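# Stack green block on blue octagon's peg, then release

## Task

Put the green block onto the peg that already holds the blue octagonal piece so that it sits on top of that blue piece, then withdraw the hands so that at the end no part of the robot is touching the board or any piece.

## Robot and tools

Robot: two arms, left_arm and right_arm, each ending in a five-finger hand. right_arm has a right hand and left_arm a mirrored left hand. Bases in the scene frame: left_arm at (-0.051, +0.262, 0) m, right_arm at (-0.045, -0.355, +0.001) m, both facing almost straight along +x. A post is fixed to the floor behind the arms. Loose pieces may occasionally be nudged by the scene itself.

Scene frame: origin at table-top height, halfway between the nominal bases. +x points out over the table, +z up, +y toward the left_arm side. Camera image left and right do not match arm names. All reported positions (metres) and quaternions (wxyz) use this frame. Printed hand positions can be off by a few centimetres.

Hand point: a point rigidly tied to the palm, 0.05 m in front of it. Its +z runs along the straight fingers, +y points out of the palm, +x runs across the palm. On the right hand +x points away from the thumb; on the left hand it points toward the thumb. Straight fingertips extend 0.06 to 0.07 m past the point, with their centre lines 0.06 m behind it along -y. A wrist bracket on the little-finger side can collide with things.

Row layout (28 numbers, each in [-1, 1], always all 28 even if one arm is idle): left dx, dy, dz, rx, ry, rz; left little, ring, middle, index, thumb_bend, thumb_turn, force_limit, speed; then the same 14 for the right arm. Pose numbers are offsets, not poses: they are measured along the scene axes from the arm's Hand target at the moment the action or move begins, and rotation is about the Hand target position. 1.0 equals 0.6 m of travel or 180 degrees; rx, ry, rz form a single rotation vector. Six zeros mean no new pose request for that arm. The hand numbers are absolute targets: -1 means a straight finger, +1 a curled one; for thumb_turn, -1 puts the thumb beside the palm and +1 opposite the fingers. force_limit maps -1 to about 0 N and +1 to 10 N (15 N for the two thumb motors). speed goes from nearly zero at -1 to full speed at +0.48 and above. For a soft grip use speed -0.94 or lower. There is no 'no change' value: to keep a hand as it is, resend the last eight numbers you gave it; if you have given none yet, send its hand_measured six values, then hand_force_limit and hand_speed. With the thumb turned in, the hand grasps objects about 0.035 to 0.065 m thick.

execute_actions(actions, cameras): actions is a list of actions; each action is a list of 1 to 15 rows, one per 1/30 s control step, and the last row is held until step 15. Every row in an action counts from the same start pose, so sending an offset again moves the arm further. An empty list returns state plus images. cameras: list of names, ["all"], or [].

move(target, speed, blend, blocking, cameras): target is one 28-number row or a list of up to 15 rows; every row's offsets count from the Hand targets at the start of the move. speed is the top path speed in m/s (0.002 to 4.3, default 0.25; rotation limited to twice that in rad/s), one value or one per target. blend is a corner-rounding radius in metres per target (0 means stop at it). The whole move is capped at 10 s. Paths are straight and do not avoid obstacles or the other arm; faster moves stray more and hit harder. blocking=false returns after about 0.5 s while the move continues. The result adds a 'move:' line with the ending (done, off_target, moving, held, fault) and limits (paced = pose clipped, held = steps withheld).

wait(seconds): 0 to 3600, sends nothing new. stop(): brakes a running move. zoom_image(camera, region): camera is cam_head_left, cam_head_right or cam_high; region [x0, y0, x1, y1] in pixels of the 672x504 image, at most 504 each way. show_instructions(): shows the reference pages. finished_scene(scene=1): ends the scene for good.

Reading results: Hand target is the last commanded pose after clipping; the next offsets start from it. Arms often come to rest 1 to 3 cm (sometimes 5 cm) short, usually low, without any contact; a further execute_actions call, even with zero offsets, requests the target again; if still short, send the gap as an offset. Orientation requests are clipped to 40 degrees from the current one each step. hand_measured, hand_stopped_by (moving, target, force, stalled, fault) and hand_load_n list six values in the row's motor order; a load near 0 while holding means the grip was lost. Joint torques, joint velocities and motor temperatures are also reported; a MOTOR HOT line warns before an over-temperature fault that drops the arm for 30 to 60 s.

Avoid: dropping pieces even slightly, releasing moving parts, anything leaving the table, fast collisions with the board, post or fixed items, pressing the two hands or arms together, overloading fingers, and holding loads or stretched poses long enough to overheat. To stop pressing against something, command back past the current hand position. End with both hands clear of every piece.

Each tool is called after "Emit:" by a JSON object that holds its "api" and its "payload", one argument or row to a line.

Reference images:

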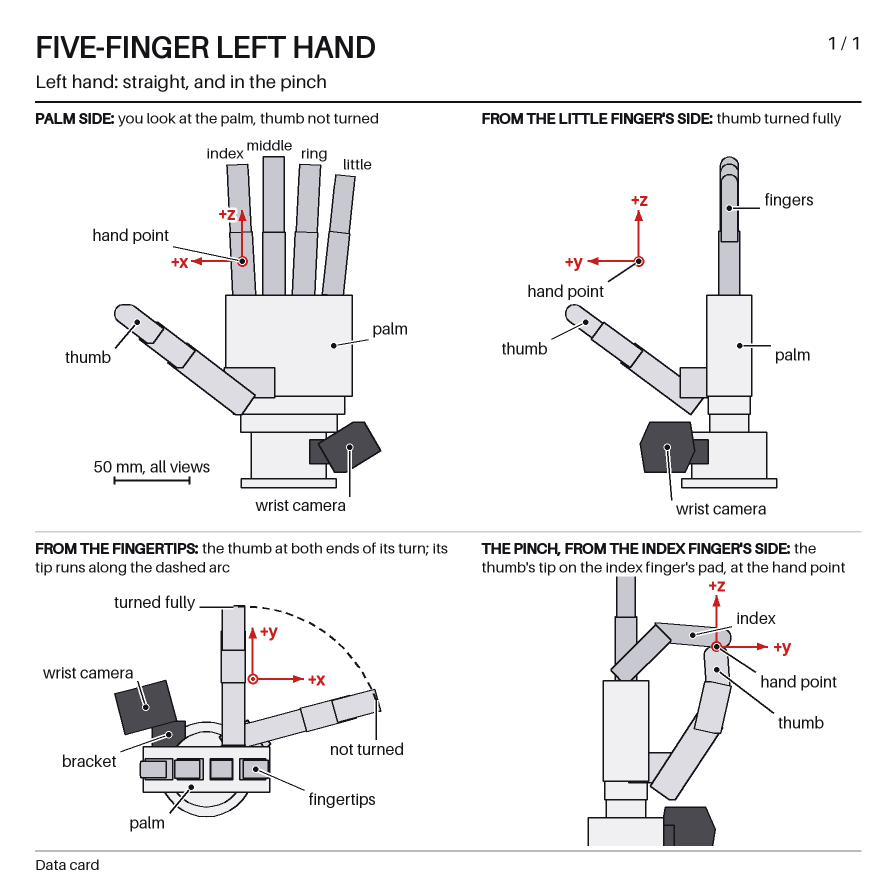

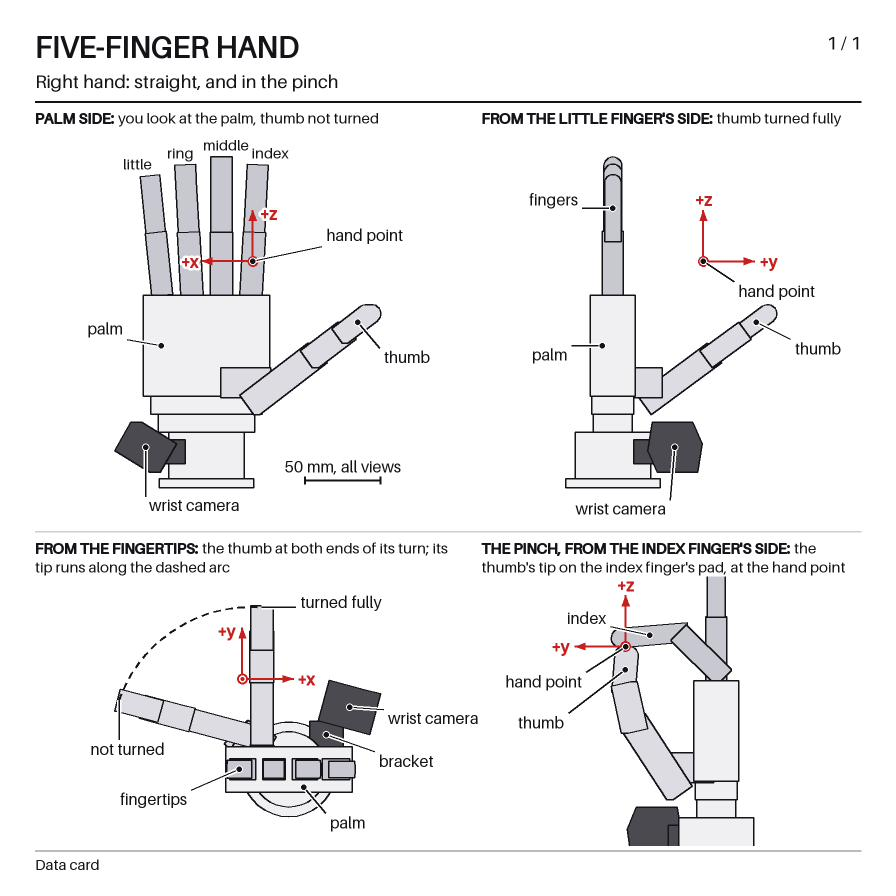

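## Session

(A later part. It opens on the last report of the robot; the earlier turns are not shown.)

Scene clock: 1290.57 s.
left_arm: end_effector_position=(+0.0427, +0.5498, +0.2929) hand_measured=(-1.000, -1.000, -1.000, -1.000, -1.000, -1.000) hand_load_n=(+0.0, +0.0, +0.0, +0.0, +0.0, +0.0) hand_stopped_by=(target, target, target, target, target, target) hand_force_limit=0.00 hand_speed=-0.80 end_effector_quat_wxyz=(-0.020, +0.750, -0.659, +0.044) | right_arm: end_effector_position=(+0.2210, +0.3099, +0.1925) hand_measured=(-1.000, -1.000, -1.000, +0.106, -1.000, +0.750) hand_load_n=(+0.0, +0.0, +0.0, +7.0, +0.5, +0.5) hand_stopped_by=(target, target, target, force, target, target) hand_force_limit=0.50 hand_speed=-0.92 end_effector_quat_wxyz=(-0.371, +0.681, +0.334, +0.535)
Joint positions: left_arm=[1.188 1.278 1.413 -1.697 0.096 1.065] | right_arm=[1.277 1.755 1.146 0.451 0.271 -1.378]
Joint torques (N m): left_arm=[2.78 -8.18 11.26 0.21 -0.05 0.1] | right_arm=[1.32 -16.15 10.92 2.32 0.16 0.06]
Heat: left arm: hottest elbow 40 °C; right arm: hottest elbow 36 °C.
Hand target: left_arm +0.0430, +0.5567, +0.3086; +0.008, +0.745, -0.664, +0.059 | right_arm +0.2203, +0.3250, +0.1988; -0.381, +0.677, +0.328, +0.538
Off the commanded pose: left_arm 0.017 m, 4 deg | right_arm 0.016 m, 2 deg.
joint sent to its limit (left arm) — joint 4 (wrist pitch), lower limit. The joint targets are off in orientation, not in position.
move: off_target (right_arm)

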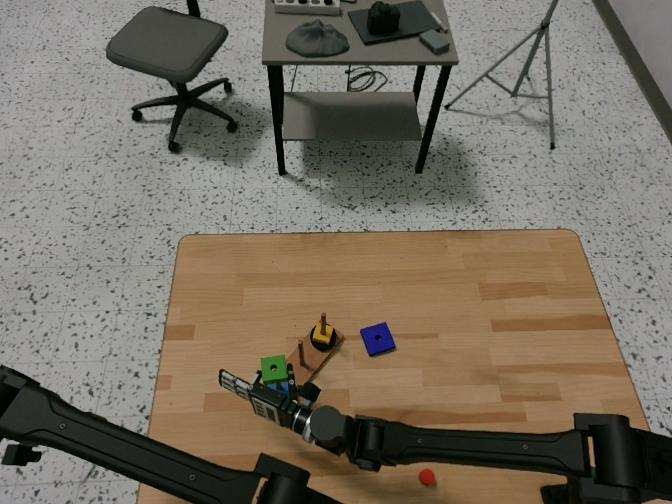

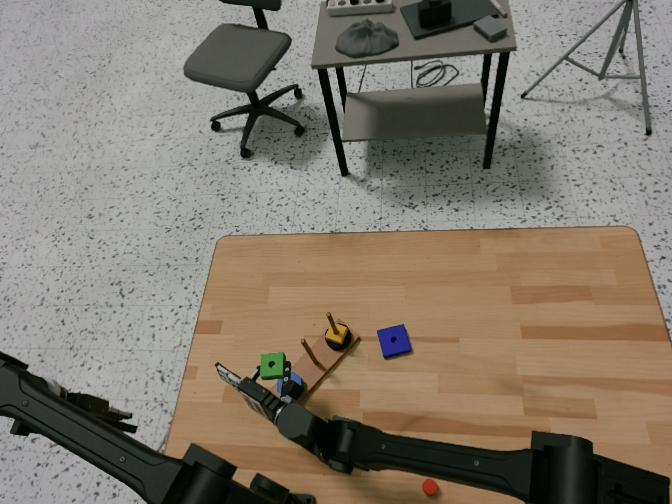

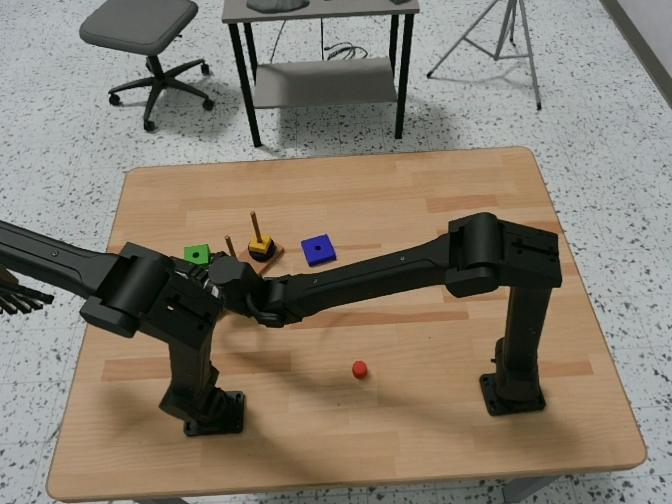

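Emit:
{"api": "move", "payload": {
  "target": [
    [0,0,0,0,0,0,-1,-1,-1,-1,-1,-1,0,-0.8,0.002,-0.036,0.025,0,0,0,-1,-1,-1,0.6,-1,0.75,0.5,-0.92],
    [0,0,0,0,0,0,-1,-1,-1,-1,-1,-1,0,-0.8,0.002,-0.0035,0.003,0,0,0,-1,-1,-1,0.6,-1,0.75,0.5,-0.92]
  ],
  "speed": 0.03,
  "cameras": ["all"]
}}

Emit:
{"api": "zoom_image", "payload": {
  "camera": "cam_head_left",
  "region": [258, 350, 298, 390]
}}

Emit:
{"api": "zoom_image", "payload": {
  "camera": "cam_head_right",
  "region": [256, 346, 296, 386]
}}

Scene clock: 1323.97 s.
left_arm: end_effector_position=(+0.0427, +0.5498, +0.2929) hand_measured=(-1.000, -1.000, -1.000, -1.000, -1.000, -1.000) hand_load_n=(+0.0, +0.0, +0.0, +0.0, +0.0, +0.0) hand_stopped_by=(target, target, target, target, target, target) hand_force_limit=0.00 hand_speed=-0.80 end_effector_quat_wxyz=(-0.020, +0.750, -0.659, +0.044) | right_arm: end_effector_position=(+0.2199, +0.3095, +0.1903) hand_measured=(-1.000, -1.000, -1.000, +0.106, -1.000, +0.750) hand_load_n=(+0.0, +0.0, +0.0, +7.0, +0.5, +0.0) hand_stopped_by=(target, target, target, force, target, target) hand_force_limit=0.50 hand_speed=-0.92 end_effector_quat_wxyz=(-0.372, +0.682, +0.336, +0.533)
Joint positions: left_arm=[1.188 1.278 1.413 -1.697 0.096 1.065] | right_arm=[1.277 1.755 1.142 0.451 0.265 -1.378]
Joint torques (N m): left_arm=[2.32 -8.12 11.41 0.09 -0.03 0.11] | right_arm=[1.03 -15.27 10.92 2.15 0.25 0.05]
Heat: left arm: hottest elbow 40 °C; right arm: hottest elbow 37 °C.
Hand target: left_arm +0.0430, +0.5567, +0.3086; +0.008, +0.745, -0.664, +0.059 | right_arm +0.2215, +0.3229, +0.2006; -0.381, +0.677, +0.328, +0.538
Off the commanded pose: left_arm 0.017 m, 4 deg | right_arm 0.017 m, 2 deg.
joint sent to its limit (left arm) — joint 4 (wrist pitch), lower limit. The joint targets are off in orientation, not in position.
move: off_target (right_arm)

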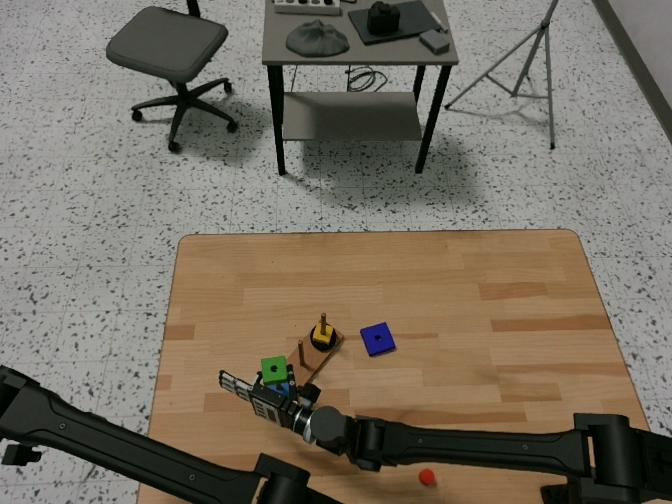

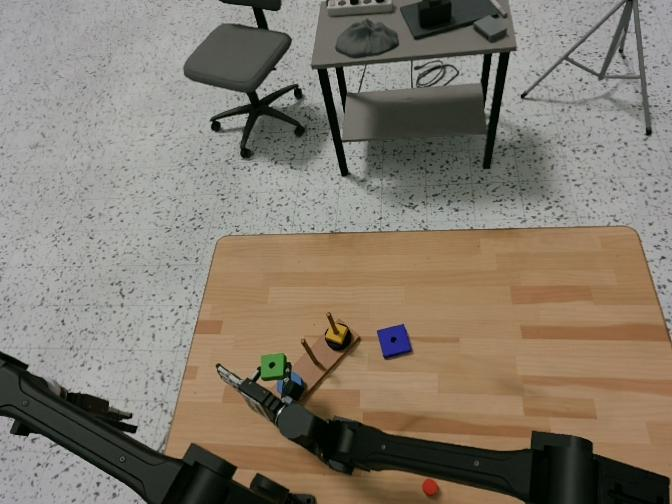

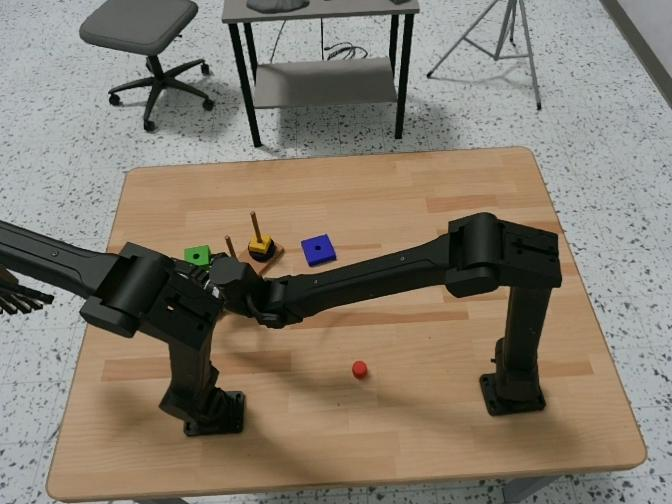

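Scaled by 12.600 from the camera's image (finer frame: 960x720).

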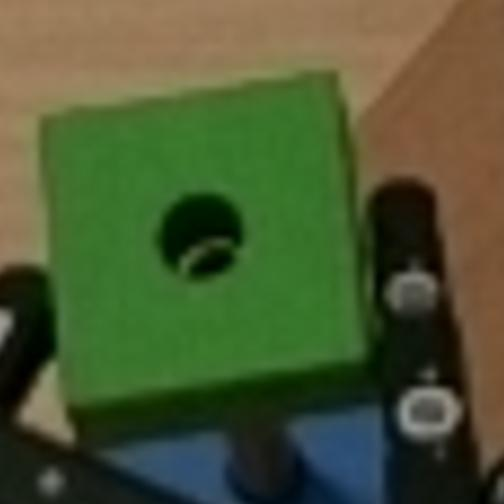

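Scaled by 12.600 from the camera's image (finer frame: 960x720).

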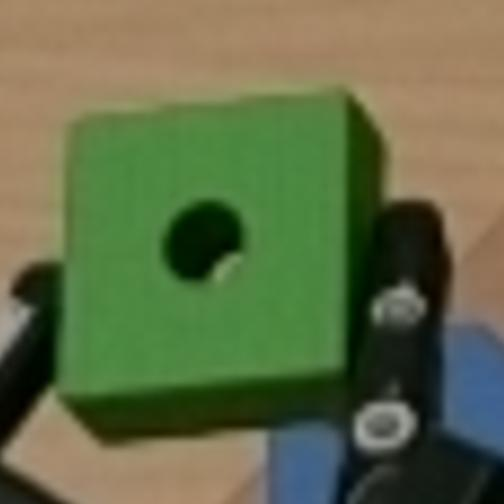

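Emit:
{"api": "move", "payload": {
  "target": [0,0,0,0,0,0,-1,-1,-1,-1,-1,-1,0,-0.8,0.007,-0.002,0,0,0,0,-1,-1,-1,0.6,-1,0.75,0.5,-0.92],
  "speed": 0.03,
  "cameras": ["all"]
}}

Emit:
{"api": "zoom_image", "payload": {
  "camera": "cam_head_left",
  "region": [258, 350, 298, 390]
}}

Emit:
{"api": "zoom_image", "payload": {
  "camera": "cam_head_right",
  "region": [256, 346, 296, 386]
}}

Scene clock: 1340.07 s.
left_arm: end_effector_position=(+0.0427, +0.5498, +0.2929) hand_measured=(-1.000, -1.000, -1.000, -1.000, -1.000, -1.000) hand_load_n=(+0.0, +0.0, +0.0, +0.0, -0.5, +0.0) hand_stopped_by=(target, target, target, target, target, target) hand_force_limit=0.00 hand_speed=-0.80 end_effector_quat_wxyz=(-0.020, +0.750, -0.659, +0.044) | right_arm: end_effector_position=(+0.2199, +0.3095, +0.1903) hand_measured=(-1.000, -1.000, -1.000, +0.106, -1.000, +0.750) hand_load_n=(+0.0, +0.0, +0.0, +7.0, +0.5, +0.0) hand_stopped_by=(target, target, target, force, target, target) hand_force_limit=0.50 hand_speed=-0.92 end_effector_quat_wxyz=(-0.372, +0.682, +0.336, +0.533)
Joint positions: left_arm=[1.188 1.278 1.413 -1.697 0.096 1.065] | right_arm=[1.277 1.755 1.142 0.451 0.265 -1.378]
Joint torques (N m): left_arm=[2.32 -7.94 11.32 0.16 -0.02 0.12] | right_arm=[0.5 -15.97 10.96 2.25 -0.04 0.03]
Heat: left arm: hottest elbow 40 °C; right arm: hottest elbow 37 °C.
Hand target: left_arm +0.0430, +0.5567, +0.3086; +0.008, +0.745, -0.664, +0.059 | right_arm +0.2258, +0.3216, +0.2006; -0.381, +0.677, +0.327, +0.538
Off the commanded pose: left_arm 0.017 m, 4 deg | right_arm 0.017 m, 2 deg.
joint sent to its limit (left arm) — joint 4 (wrist pitch), lower limit. The joint targets are off in orientation, not in position.
move: off_target (right_arm)

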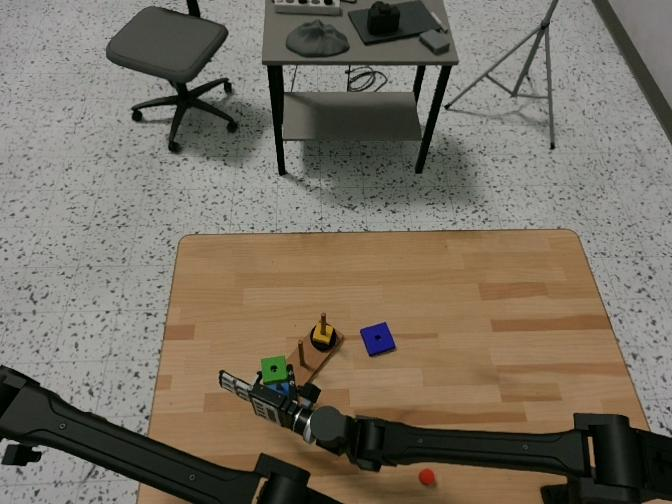

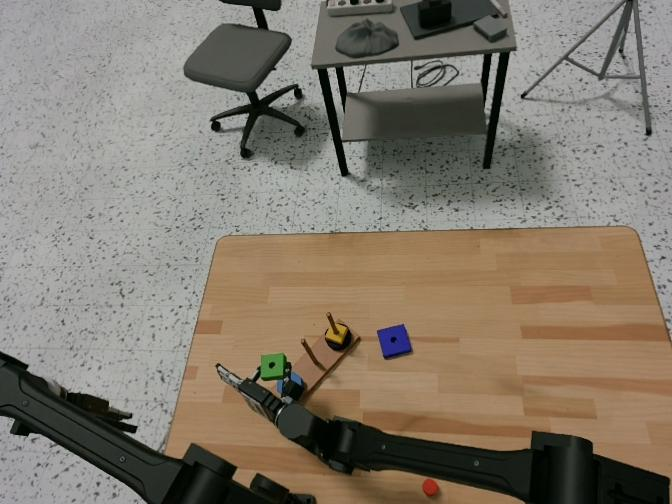

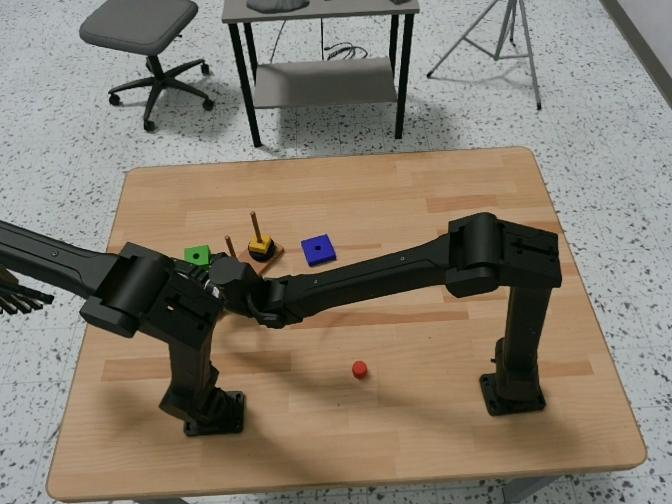

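Scaled by 12.600 from the camera's image (finer frame: 960x720).

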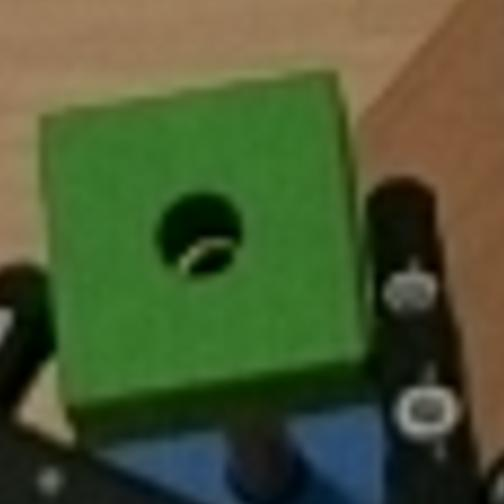

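Scaled by 12.600 from the camera's image (finer frame: 960x720).

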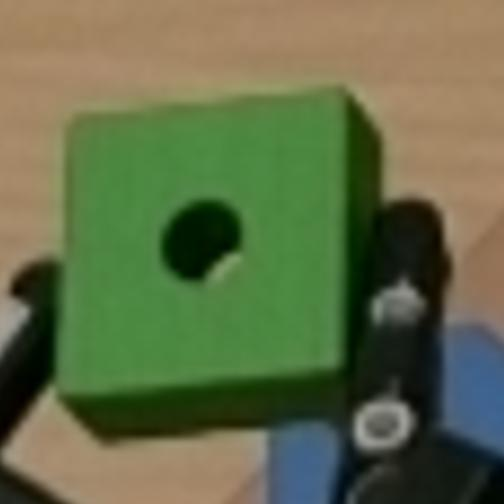

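Emit:
{"api": "move", "payload": {
  "target": [0,0,0,0,0,0,-1,-1,-1,-1,-1,-1,0,-0.8,0.005,-0.001,0,0,0,0,-1,-1,-1,0.6,-1,0.75,0.5,-0.92],
  "speed": 0.03,
  "cameras": []
}}

Scene clock: 1348.43 s.
left_arm: end_effector_position=(+0.0427, +0.5498, +0.2929) hand_measured=(-1.000, -1.000, -1.000, -1.000, -1.000, -1.000) hand_load_n=(+0.0, +0.0, -0.5, +0.0, +0.0, +0.0) hand_stopped_by=(target, target, target, target, target, target) hand_force_limit=0.00 hand_speed=-0.80 end_effector_quat_wxyz=(-0.020, +0.750, -0.659, +0.044) | right_arm: end_effector_position=(+0.2206, +0.3097, +0.1902) hand_measured=(-1.000, -1.000, -1.000, +0.106, -1.000, +0.750) hand_load_n=(+0.0, +0.0, +0.0, +7.5, +0.0, +0.5) hand_stopped_by=(target, target, target, force, target, target) hand_force_limit=0.50 hand_speed=-0.92 end_effector_quat_wxyz=(-0.373, +0.681, +0.337, +0.532)
Joint positions: left_arm=[1.188 1.278 1.413 -1.697 0.096 1.065] | right_arm=[1.275 1.755 1.142 0.451 0.26 -1.378]
Joint torques (N m): left_arm=[2.43 -8.41 11.33 0.2 -0.04 0.1] | right_arm=[-0.26 -15.79 11 2.26 -0.04 0]
Heat: left arm: hottest elbow 40 °C; right arm: hottest elbow 37 °C.
Hand target: left_arm +0.0430, +0.5567, +0.3086; +0.008, +0.745, -0.664, +0.059 | right_arm +0.2288, +0.3210, +0.2006; -0.381, +0.677, +0.328, +0.538
Off the commanded pose: left_arm 0.017 m, 4 deg | right_arm 0.017 m, 2 deg.
joint sent to its limit (left arm) — joint 4 (wrist pitch), lower limit. The joint targets are off in orientation, not in position.
move: off_target (right_arm)

Emit:
{"api": "move", "payload": {
  "target": [0,0,0,0,0,0,-1,-1,-1,-1,-1,-1,0,-0.8,0.003,-0.002,0,0,0,0,-1,-1,-1,0.6,-1,0.75,0.5,-0.92],
  "speed": 0.03,
  "cameras": ["cam_head_left", "cam_head_right"]
}}

Emit:
{"api": "zoom_image", "payload": {
  "camera": "cam_head_left",
  "region": [258, 350, 298, 390]
}}

Emit:
{"api": "zoom_image", "payload": {
  "camera": "cam_head_right",
  "region": [256, 346, 296, 386]
}}

Scene clock: 1358.10 s.
left_arm: end_effector_position=(+0.0427, +0.5498, +0.2929) hand_measured=(-1.000, -1.000, -1.000, -1.000, -1.000, -1.000) hand_load_n=(+0.0, +0.0, +0.0, +0.0, -0.5, +0.0) hand_stopped_by=(target, target, target, target, target, target) hand_force_limit=0.00 hand_speed=-0.80 end_effector_quat_wxyz=(-0.020, +0.750, -0.659, +0.044) | right_arm: end_effector_position=(+0.2224, +0.3093, +0.1901) hand_measured=(-1.000, -1.000, -1.000, +0.106, -1.000, +0.750) hand_load_n=(+0.0, +0.0, +0.0, +7.0, +0.5, +0.0) hand_stopped_by=(target, target, target, force, target, target) hand_force_limit=0.50 hand_speed=-0.92 end_effector_quat_wxyz=(-0.373, +0.681, +0.337, +0.532)
Joint positions: left_arm=[1.188 1.278 1.413 -1.697 0.096 1.065] | right_arm=[1.271 1.755 1.142 0.451 0.256 -1.378]
Joint torques (N m): left_arm=[2.55 -8.47 11.34 0.18 -0.02 0.1] | right_arm=[-0.09 -15.85 10.76 2.25 -0.04 0.01]
Heat: left arm: hottest elbow 40 °C; right arm: hottest elbow 37 °C.
Hand target: left_arm +0.0430, +0.5567, +0.3086; +0.008, +0.745, -0.664, +0.059 | right_arm +0.2305, +0.3199, +0.2006; -0.381, +0.677, +0.328, +0.538
Off the commanded pose: left_arm 0.017 m, 4 deg | right_arm 0.017 m, 2 deg.
joint sent to its limit (left arm) — joint 4 (wrist pitch), lower limit. The joint targets are off in orientation, not in position.
move: off_target (right_arm)

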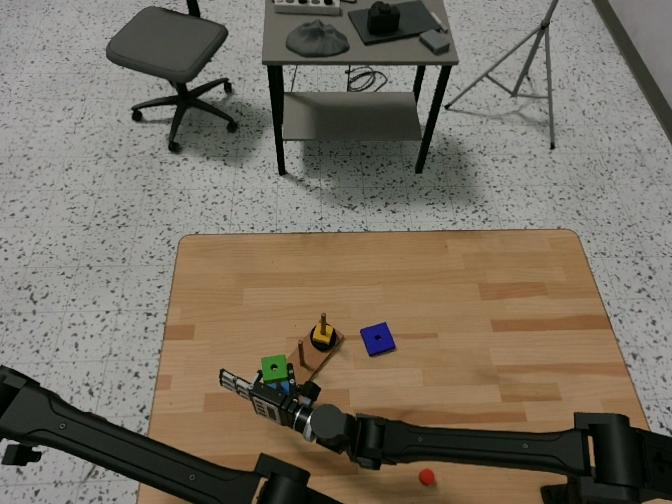

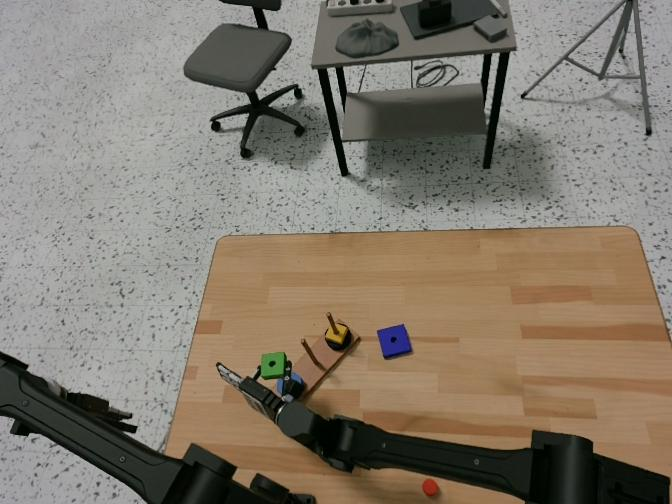

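Scaled by 12.600 from the camera's image (finer frame: 960x720).

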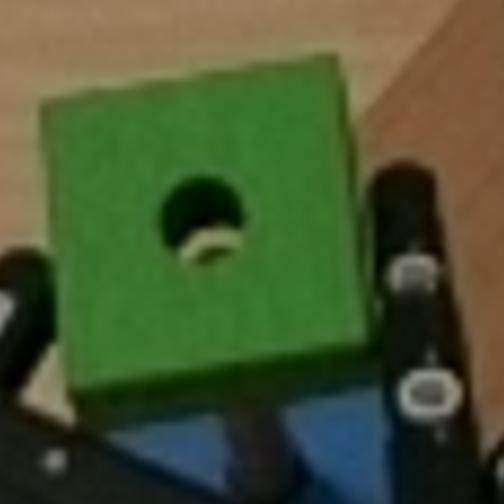

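Scaled by 12.600 from the camera's image (finer frame: 960x720).

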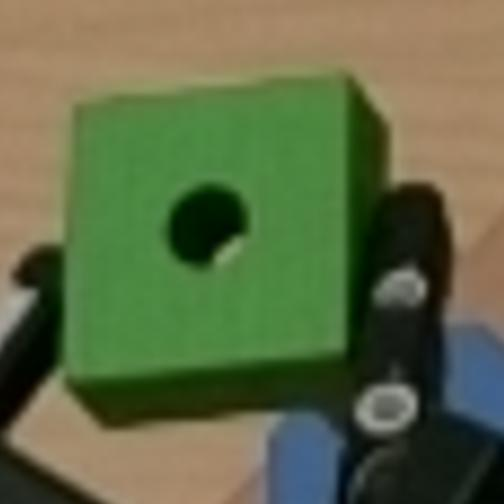

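Emit:
{"api": "move", "payload": {
  "target": [0,0,0,0,0,0,-1,-1,-1,-1,-1,-1,0,-0.8,-0.0005,-0.003,-0.015,0,0,0,-1,-1,-1,0.6,-1,0.75,0.5,-0.92],
  "speed": 0.02,
  "cameras": ["cam_head_left", "cam_head_right"]
}}

Emit:
{"api": "zoom_image", "payload": {
  "camera": "cam_head_left",
  "region": [258, 350, 298, 390]
}}

Emit:
{"api": "zoom_image", "payload": {
  "camera": "cam_head_right",
  "region": [256, 346, 296, 386]
}}

Scene clock: 1378.47 s.
left_arm: end_effector_position=(+0.0427, +0.5498, +0.2929) hand_measured=(-1.000, -1.000, -1.000, -1.000, -1.000, -1.000) hand_load_n=(+0.0, +0.0, +0.0, +0.0, +0.0, +0.0) hand_stopped_by=(target, target, target, target, target, target) hand_force_limit=0.00 hand_speed=-0.80 end_effector_quat_wxyz=(-0.020, +0.750, -0.659, +0.044) | right_arm: end_effector_position=(+0.2228, +0.3101, +0.1909) hand_measured=(-1.000, -1.000, -1.000, +0.106, -1.000, +0.750) hand_load_n=(+0.0, +0.0, +0.0, +7.0, +0.0, +0.5) hand_stopped_by=(target, target, target, force, target, target) hand_force_limit=0.50 hand_speed=-0.92 end_effector_quat_wxyz=(-0.375, +0.680, +0.336, +0.534)
Joint positions: left_arm=[1.188 1.278 1.413 -1.697 0.096 1.065] | right_arm=[1.271 1.757 1.142 0.461 0.256 -1.378]
Joint torques (N m): left_arm=[2.61 -8.53 11.38 0.23 -0.07 0.12] | right_arm=[0.03 -15.03 9.66 2.81 -0.03 0.02]
Heat: left arm: hottest elbow 40 °C; right arm: hottest elbow 37 °C.
Hand target: left_arm +0.0430, +0.5567, +0.3086; +0.008, +0.745, -0.664, +0.059 | right_arm +0.2302, +0.3181, +0.1915; -0.381, +0.677, +0.328, +0.538
Off the commanded pose: left_arm 0.017 m, 4 deg | right_arm 0.011 m, 1 deg.
joint sent to its limit (left arm) — joint 4 (wrist pitch), lower limit. The joint targets are off in orientation, not in position.
move: off_target (right_arm)

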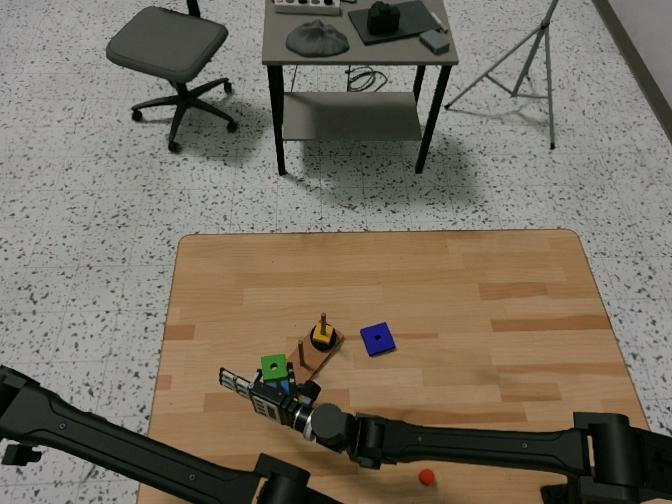

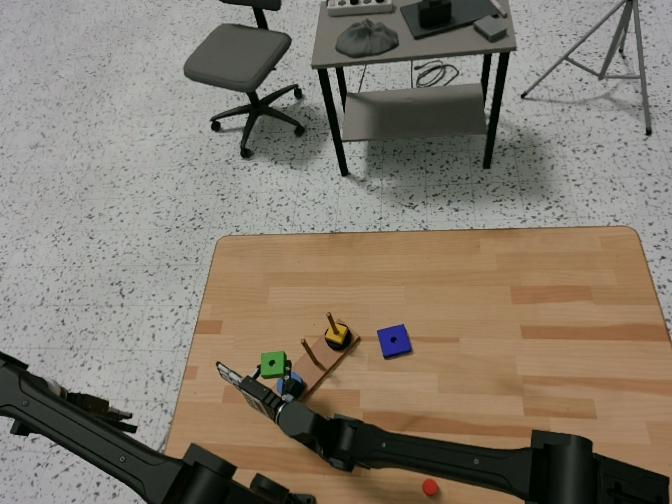

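Scaled by 12.600 from the camera's image (finer frame: 960x720).

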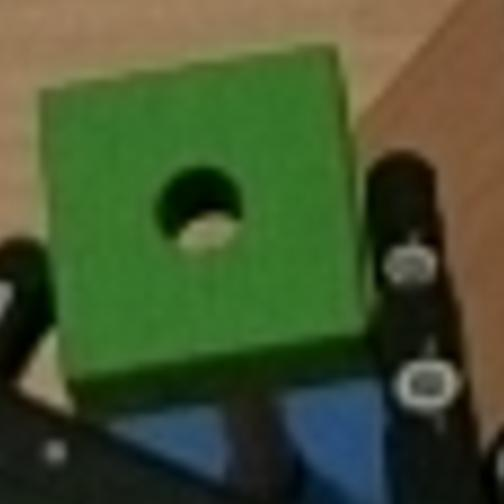

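Scaled by 12.600 from the camera's image (finer frame: 960x720).

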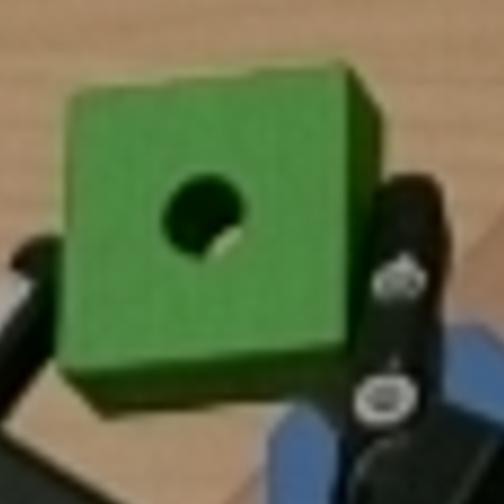

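Emit:
{"api": "move", "payload": {
  "target": [
    [0,0,0,0,0,0,-1,-1,-1,-1,-1,-1,0,-0.8,-0.004,0.003,0.1,0,0,0,-1,-1,-1,0.6,-1,0.75,0.5,-0.92],
    [0,0,0,0,0,0,-1,-1,-1,-1,-1,-1,0,-0.8,-0.004,0.003,0.012,0,0,0,-1,-1,-1,0.6,-1,0.75,0.5,-0.92]
  ],
  "speed": [0.06, 0.03],
  "cameras": ["cam_head_left", "cam_head_right"]
}}

Emit:
{"api": "zoom_image", "payload": {
  "camera": "cam_head_left",
  "region": [258, 350, 298, 390]
}}

Emit:
{"api": "zoom_image", "payload": {
  "camera": "cam_head_right",
  "region": [256, 346, 296, 386]
}}

Scene clock: 1404.87 s.
left_arm: end_effector_position=(+0.0427, +0.5498, +0.2929) hand_measured=(-1.000, -1.000, -1.000, -1.000, -1.000, -1.000) hand_load_n=(+0.0, +0.0, +0.0, +0.0, +0.0, +0.0) hand_stopped_by=(target, target, target, target, target, target) hand_force_limit=0.00 hand_speed=-0.80 end_effector_quat_wxyz=(-0.020, +0.750, -0.659, +0.044) | right_arm: end_effector_position=(+0.2249, +0.3186, +0.2102) hand_measured=(-1.000, -1.000, -1.000, +0.106, -1.000, +0.750) hand_load_n=(+0.0, +0.0, +0.0, +7.0, +0.0, +0.0) hand_stopped_by=(target, target, target, force, target, target) hand_force_limit=0.50 hand_speed=-0.92 end_effector_quat_wxyz=(-0.381, +0.674, +0.331, +0.539)
Joint positions: left_arm=[1.188 1.278 1.413 -1.697 0.096 1.065] | right_arm=[1.271 1.752 1.178 0.441 0.256 -1.378]
Joint torques (N m): left_arm=[2.49 -8.18 11.43 0.25 -0.04 0.14] | right_arm=[0.38 -15.09 7.82 2.73 0.15 0.02]
Heat: left arm: hottest elbow 40 °C; right arm: hottest elbow 36 °C.
Hand target: left_arm +0.0430, +0.5567, +0.3086; +0.008, +0.745, -0.664, +0.059 | right_arm +0.2278, +0.3199, +0.1989; -0.381, +0.677, +0.328, +0.538
Off the commanded pose: left_arm 0.017 m, 4 deg | right_arm 0.012 m, 0 deg.
joint sent to its limit (left arm) — joint 4 (wrist pitch), lower limit. The joint targets are off in orientation, not in position.
move: off_target (right_arm)

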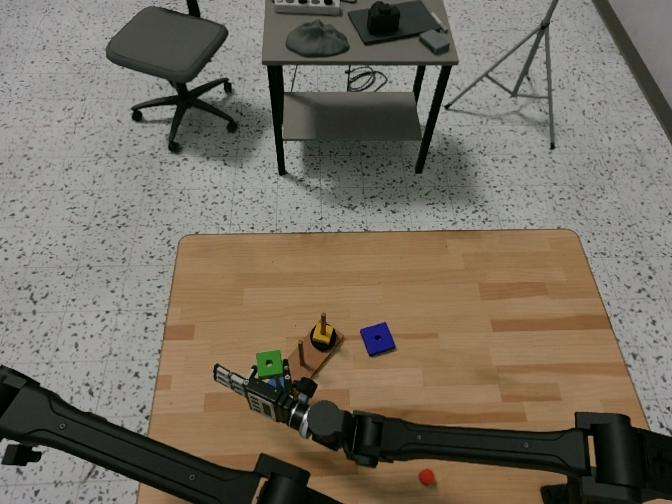

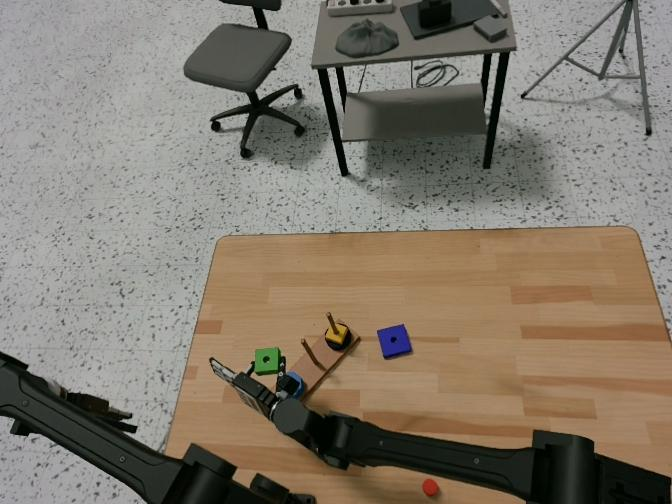

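Scaled by 12.600 from the camera's image (finer frame: 960x720).

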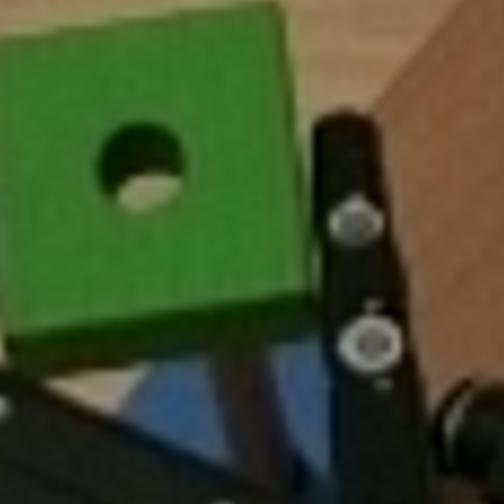

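Scaled by 12.600 from the camera's image (finer frame: 960x720).

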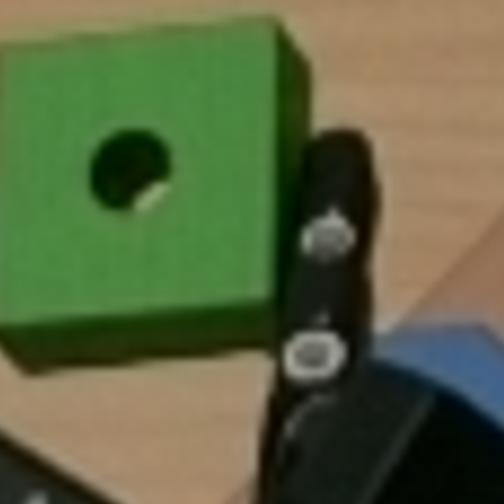

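Emit:
{"api": "move", "payload": {
  "target": [
    [0,0,0,0,0,0,-1,-1,-1,-1,-1,-1,0,-0.8,-0.0052,-0.0158,-0.018,0,0,0,-1,-1,-1,0.6,-1,0.75,0.5,-0.92]
  ],
  "speed": [0.03],
  "cameras": ["cam_head_left", "cam_head_right"]
}}

Emit:
{"api": "zoom_image", "payload": {
  "camera": "cam_head_left",
  "region": [258, 350, 298, 390]
}}

Emit:
{"api": "zoom_image", "payload": {
  "camera": "cam_head_right",
  "region": [256, 346, 296, 386]
}}

Scene clock: 1426.60 s.
left_arm: end_effector_position=(+0.0427, +0.5498, +0.2929) hand_measured=(-1.000, -1.000, -1.000, -1.000, -1.000, -1.000) hand_load_n=(+0.0, +0.0, +0.0, +0.0, +0.0, +0.0) hand_stopped_by=(target, target, target, target, target, target) hand_force_limit=0.00 hand_speed=-0.80 end_effector_quat_wxyz=(-0.020, +0.750, -0.659, +0.044) | right_arm: end_effector_position=(+0.2227, +0.3096, +0.1959) hand_measured=(-1.000, -1.000, -1.000, +0.106, -1.000, +0.750) hand_load_n=(+0.0, +0.0, +0.0, +7.0, +0.0, +0.5) hand_stopped_by=(target, target, target, force, target, target) hand_force_limit=0.50 hand_speed=-0.92 end_effector_quat_wxyz=(-0.380, +0.675, +0.332, +0.538)
Joint positions: left_arm=[1.188 1.278 1.413 -1.697 0.096 1.065] | right_arm=[1.271 1.752 1.137 0.477 0.256 -1.378]
Joint torques (N m): left_arm=[2.37 -8.35 11.26 0.23 -0.05 0.12] | right_arm=[0.62 -15.74 7.76 2.82 0.19 0.03]
Heat: left arm: hottest elbow 40 °C; right arm: hottest elbow 35 °C.
Hand target: left_arm +0.0430, +0.5567, +0.3086; +0.008, +0.745, -0.664, +0.059 | right_arm +0.2247, +0.3104, +0.1879; -0.381, +0.677, +0.328, +0.538
Off the commanded pose: left_arm 0.017 m, 4 deg | right_arm 0.008 m, 1 deg.
joint sent to its limit (left arm) — joint 4 (wrist pitch), lower limit. The joint targets are off in orientation, not in position.
move: done

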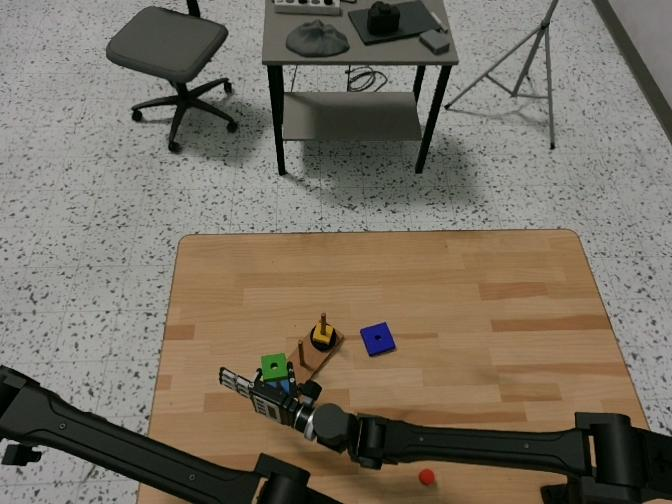

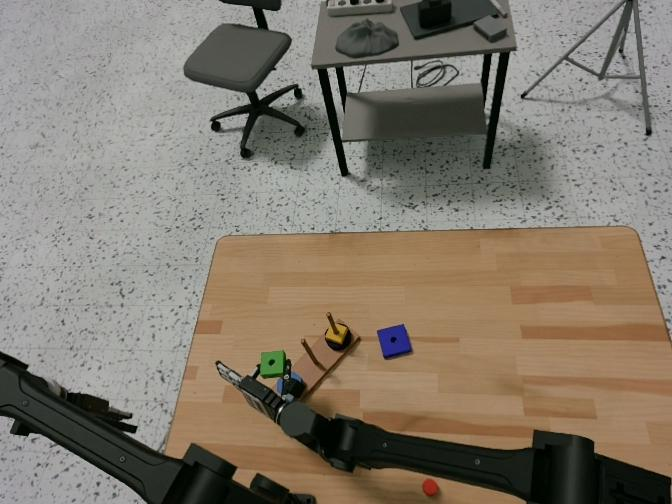

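Scaled by 12.600 from the camera's image (finer frame: 960x720).

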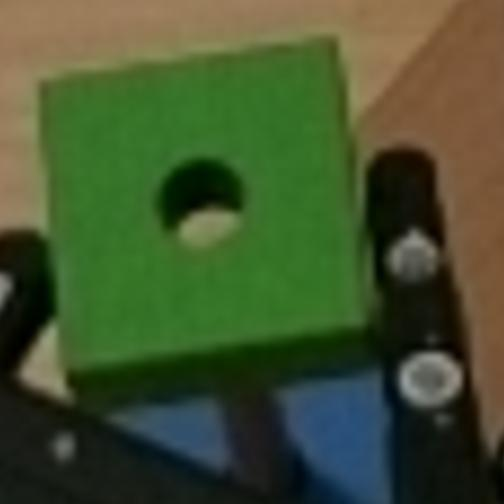

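Scaled by 12.600 from the camera's image (finer frame: 960x720).

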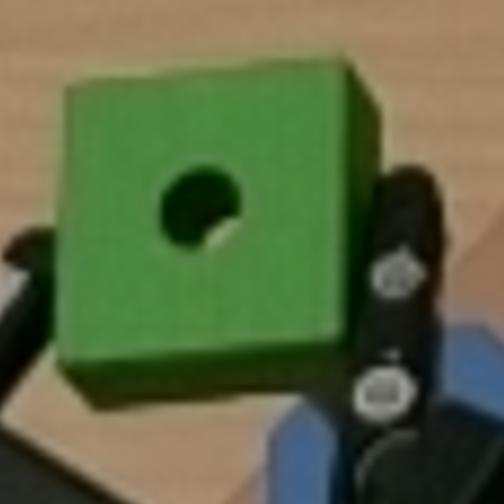

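Emit:
{"api": "move", "payload": {
  "target": [
    [0,0,0,0,0,0,-1,-1,-1,-1,-1,-1,0,-0.8,-0.012,-0.0005,-0.01,0,0,0,-1,-1,-1,0.6,-1,0.75,0.5,-0.92]
  ],
  "speed": [0.02],
  "cameras": ["cam_head_left", "cam_head_right"]
}}

Emit:
{"api": "zoom_image", "payload": {
  "camera": "cam_head_left",
  "region": [258, 350, 298, 390]
}}

Emit:
{"api": "zoom_image", "payload": {
  "camera": "cam_head_right",
  "region": [256, 346, 296, 386]
}}

Scene clock: 1454.03 s.
left_arm: end_effector_position=(+0.0427, +0.5498, +0.2929) hand_measured=(-1.000, -1.000, -1.000, -1.000, -1.000, -1.000) hand_load_n=(+0.0, +0.0, +0.0, +0.0, +0.0, +0.0) hand_stopped_by=(target, target, target, target, target, target) hand_force_limit=0.00 hand_speed=-0.80 end_effector_quat_wxyz=(-0.020, +0.750, -0.659, +0.044) | right_arm: end_effector_position=(+0.2226, +0.3065, +0.1939) hand_measured=(-1.000, -1.000, -1.000, +0.106, -1.000, +0.750) hand_load_n=(+0.0, +0.0, +0.0, +7.0, +0.5, +0.0) hand_stopped_by=(target, target, target, force, target, target) hand_force_limit=0.50 hand_speed=-0.92 end_effector_quat_wxyz=(-0.379, +0.675, +0.328, +0.541)
Joint positions: left_arm=[1.188 1.278 1.413 -1.697 0.096 1.065] | right_arm=[1.273 1.752 1.126 0.494 0.267 -1.378]
Joint torques (N m): left_arm=[2.78 -8.18 11.29 0.16 -0.05 0.11] | right_arm=[1.61 -15.5 7.69 2.89 0.25 0.06]
Heat: left arm: hottest elbow 40 °C; right arm: hottest shoulder 35 °C.
Hand target: left_arm +0.0430, +0.5567, +0.3086; +0.008, +0.745, -0.664, +0.059 | right_arm +0.2175, +0.3101, +0.1820; -0.381, +0.677, +0.328, +0.538
Off the commanded pose: left_arm 0.017 m, 4 deg | right_arm 0.013 m, 0 deg.
joint sent to its limit (left arm) — joint 4 (wrist pitch), lower limit. The joint targets are off in orientation, not in position.
move: off_target (right_arm)

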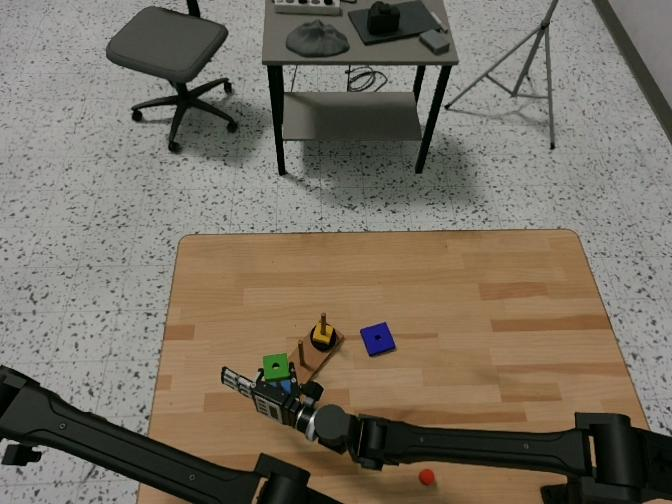

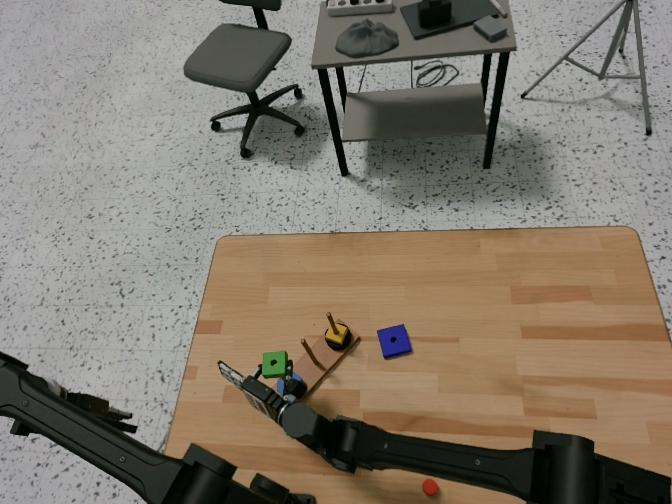

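Scaled by 12.600 from the camera's image (finer frame: 960x720).

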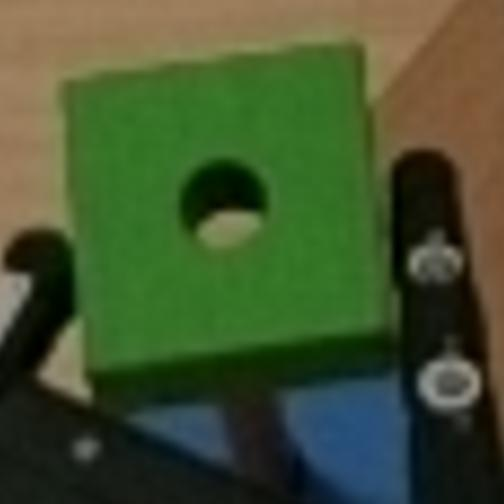

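Scaled by 12.600 from the camera's image (finer frame: 960x720).

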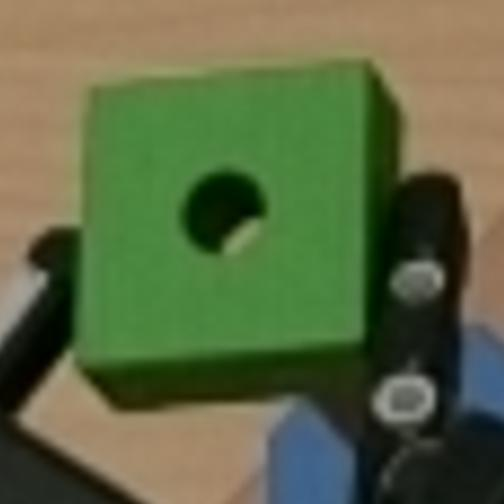

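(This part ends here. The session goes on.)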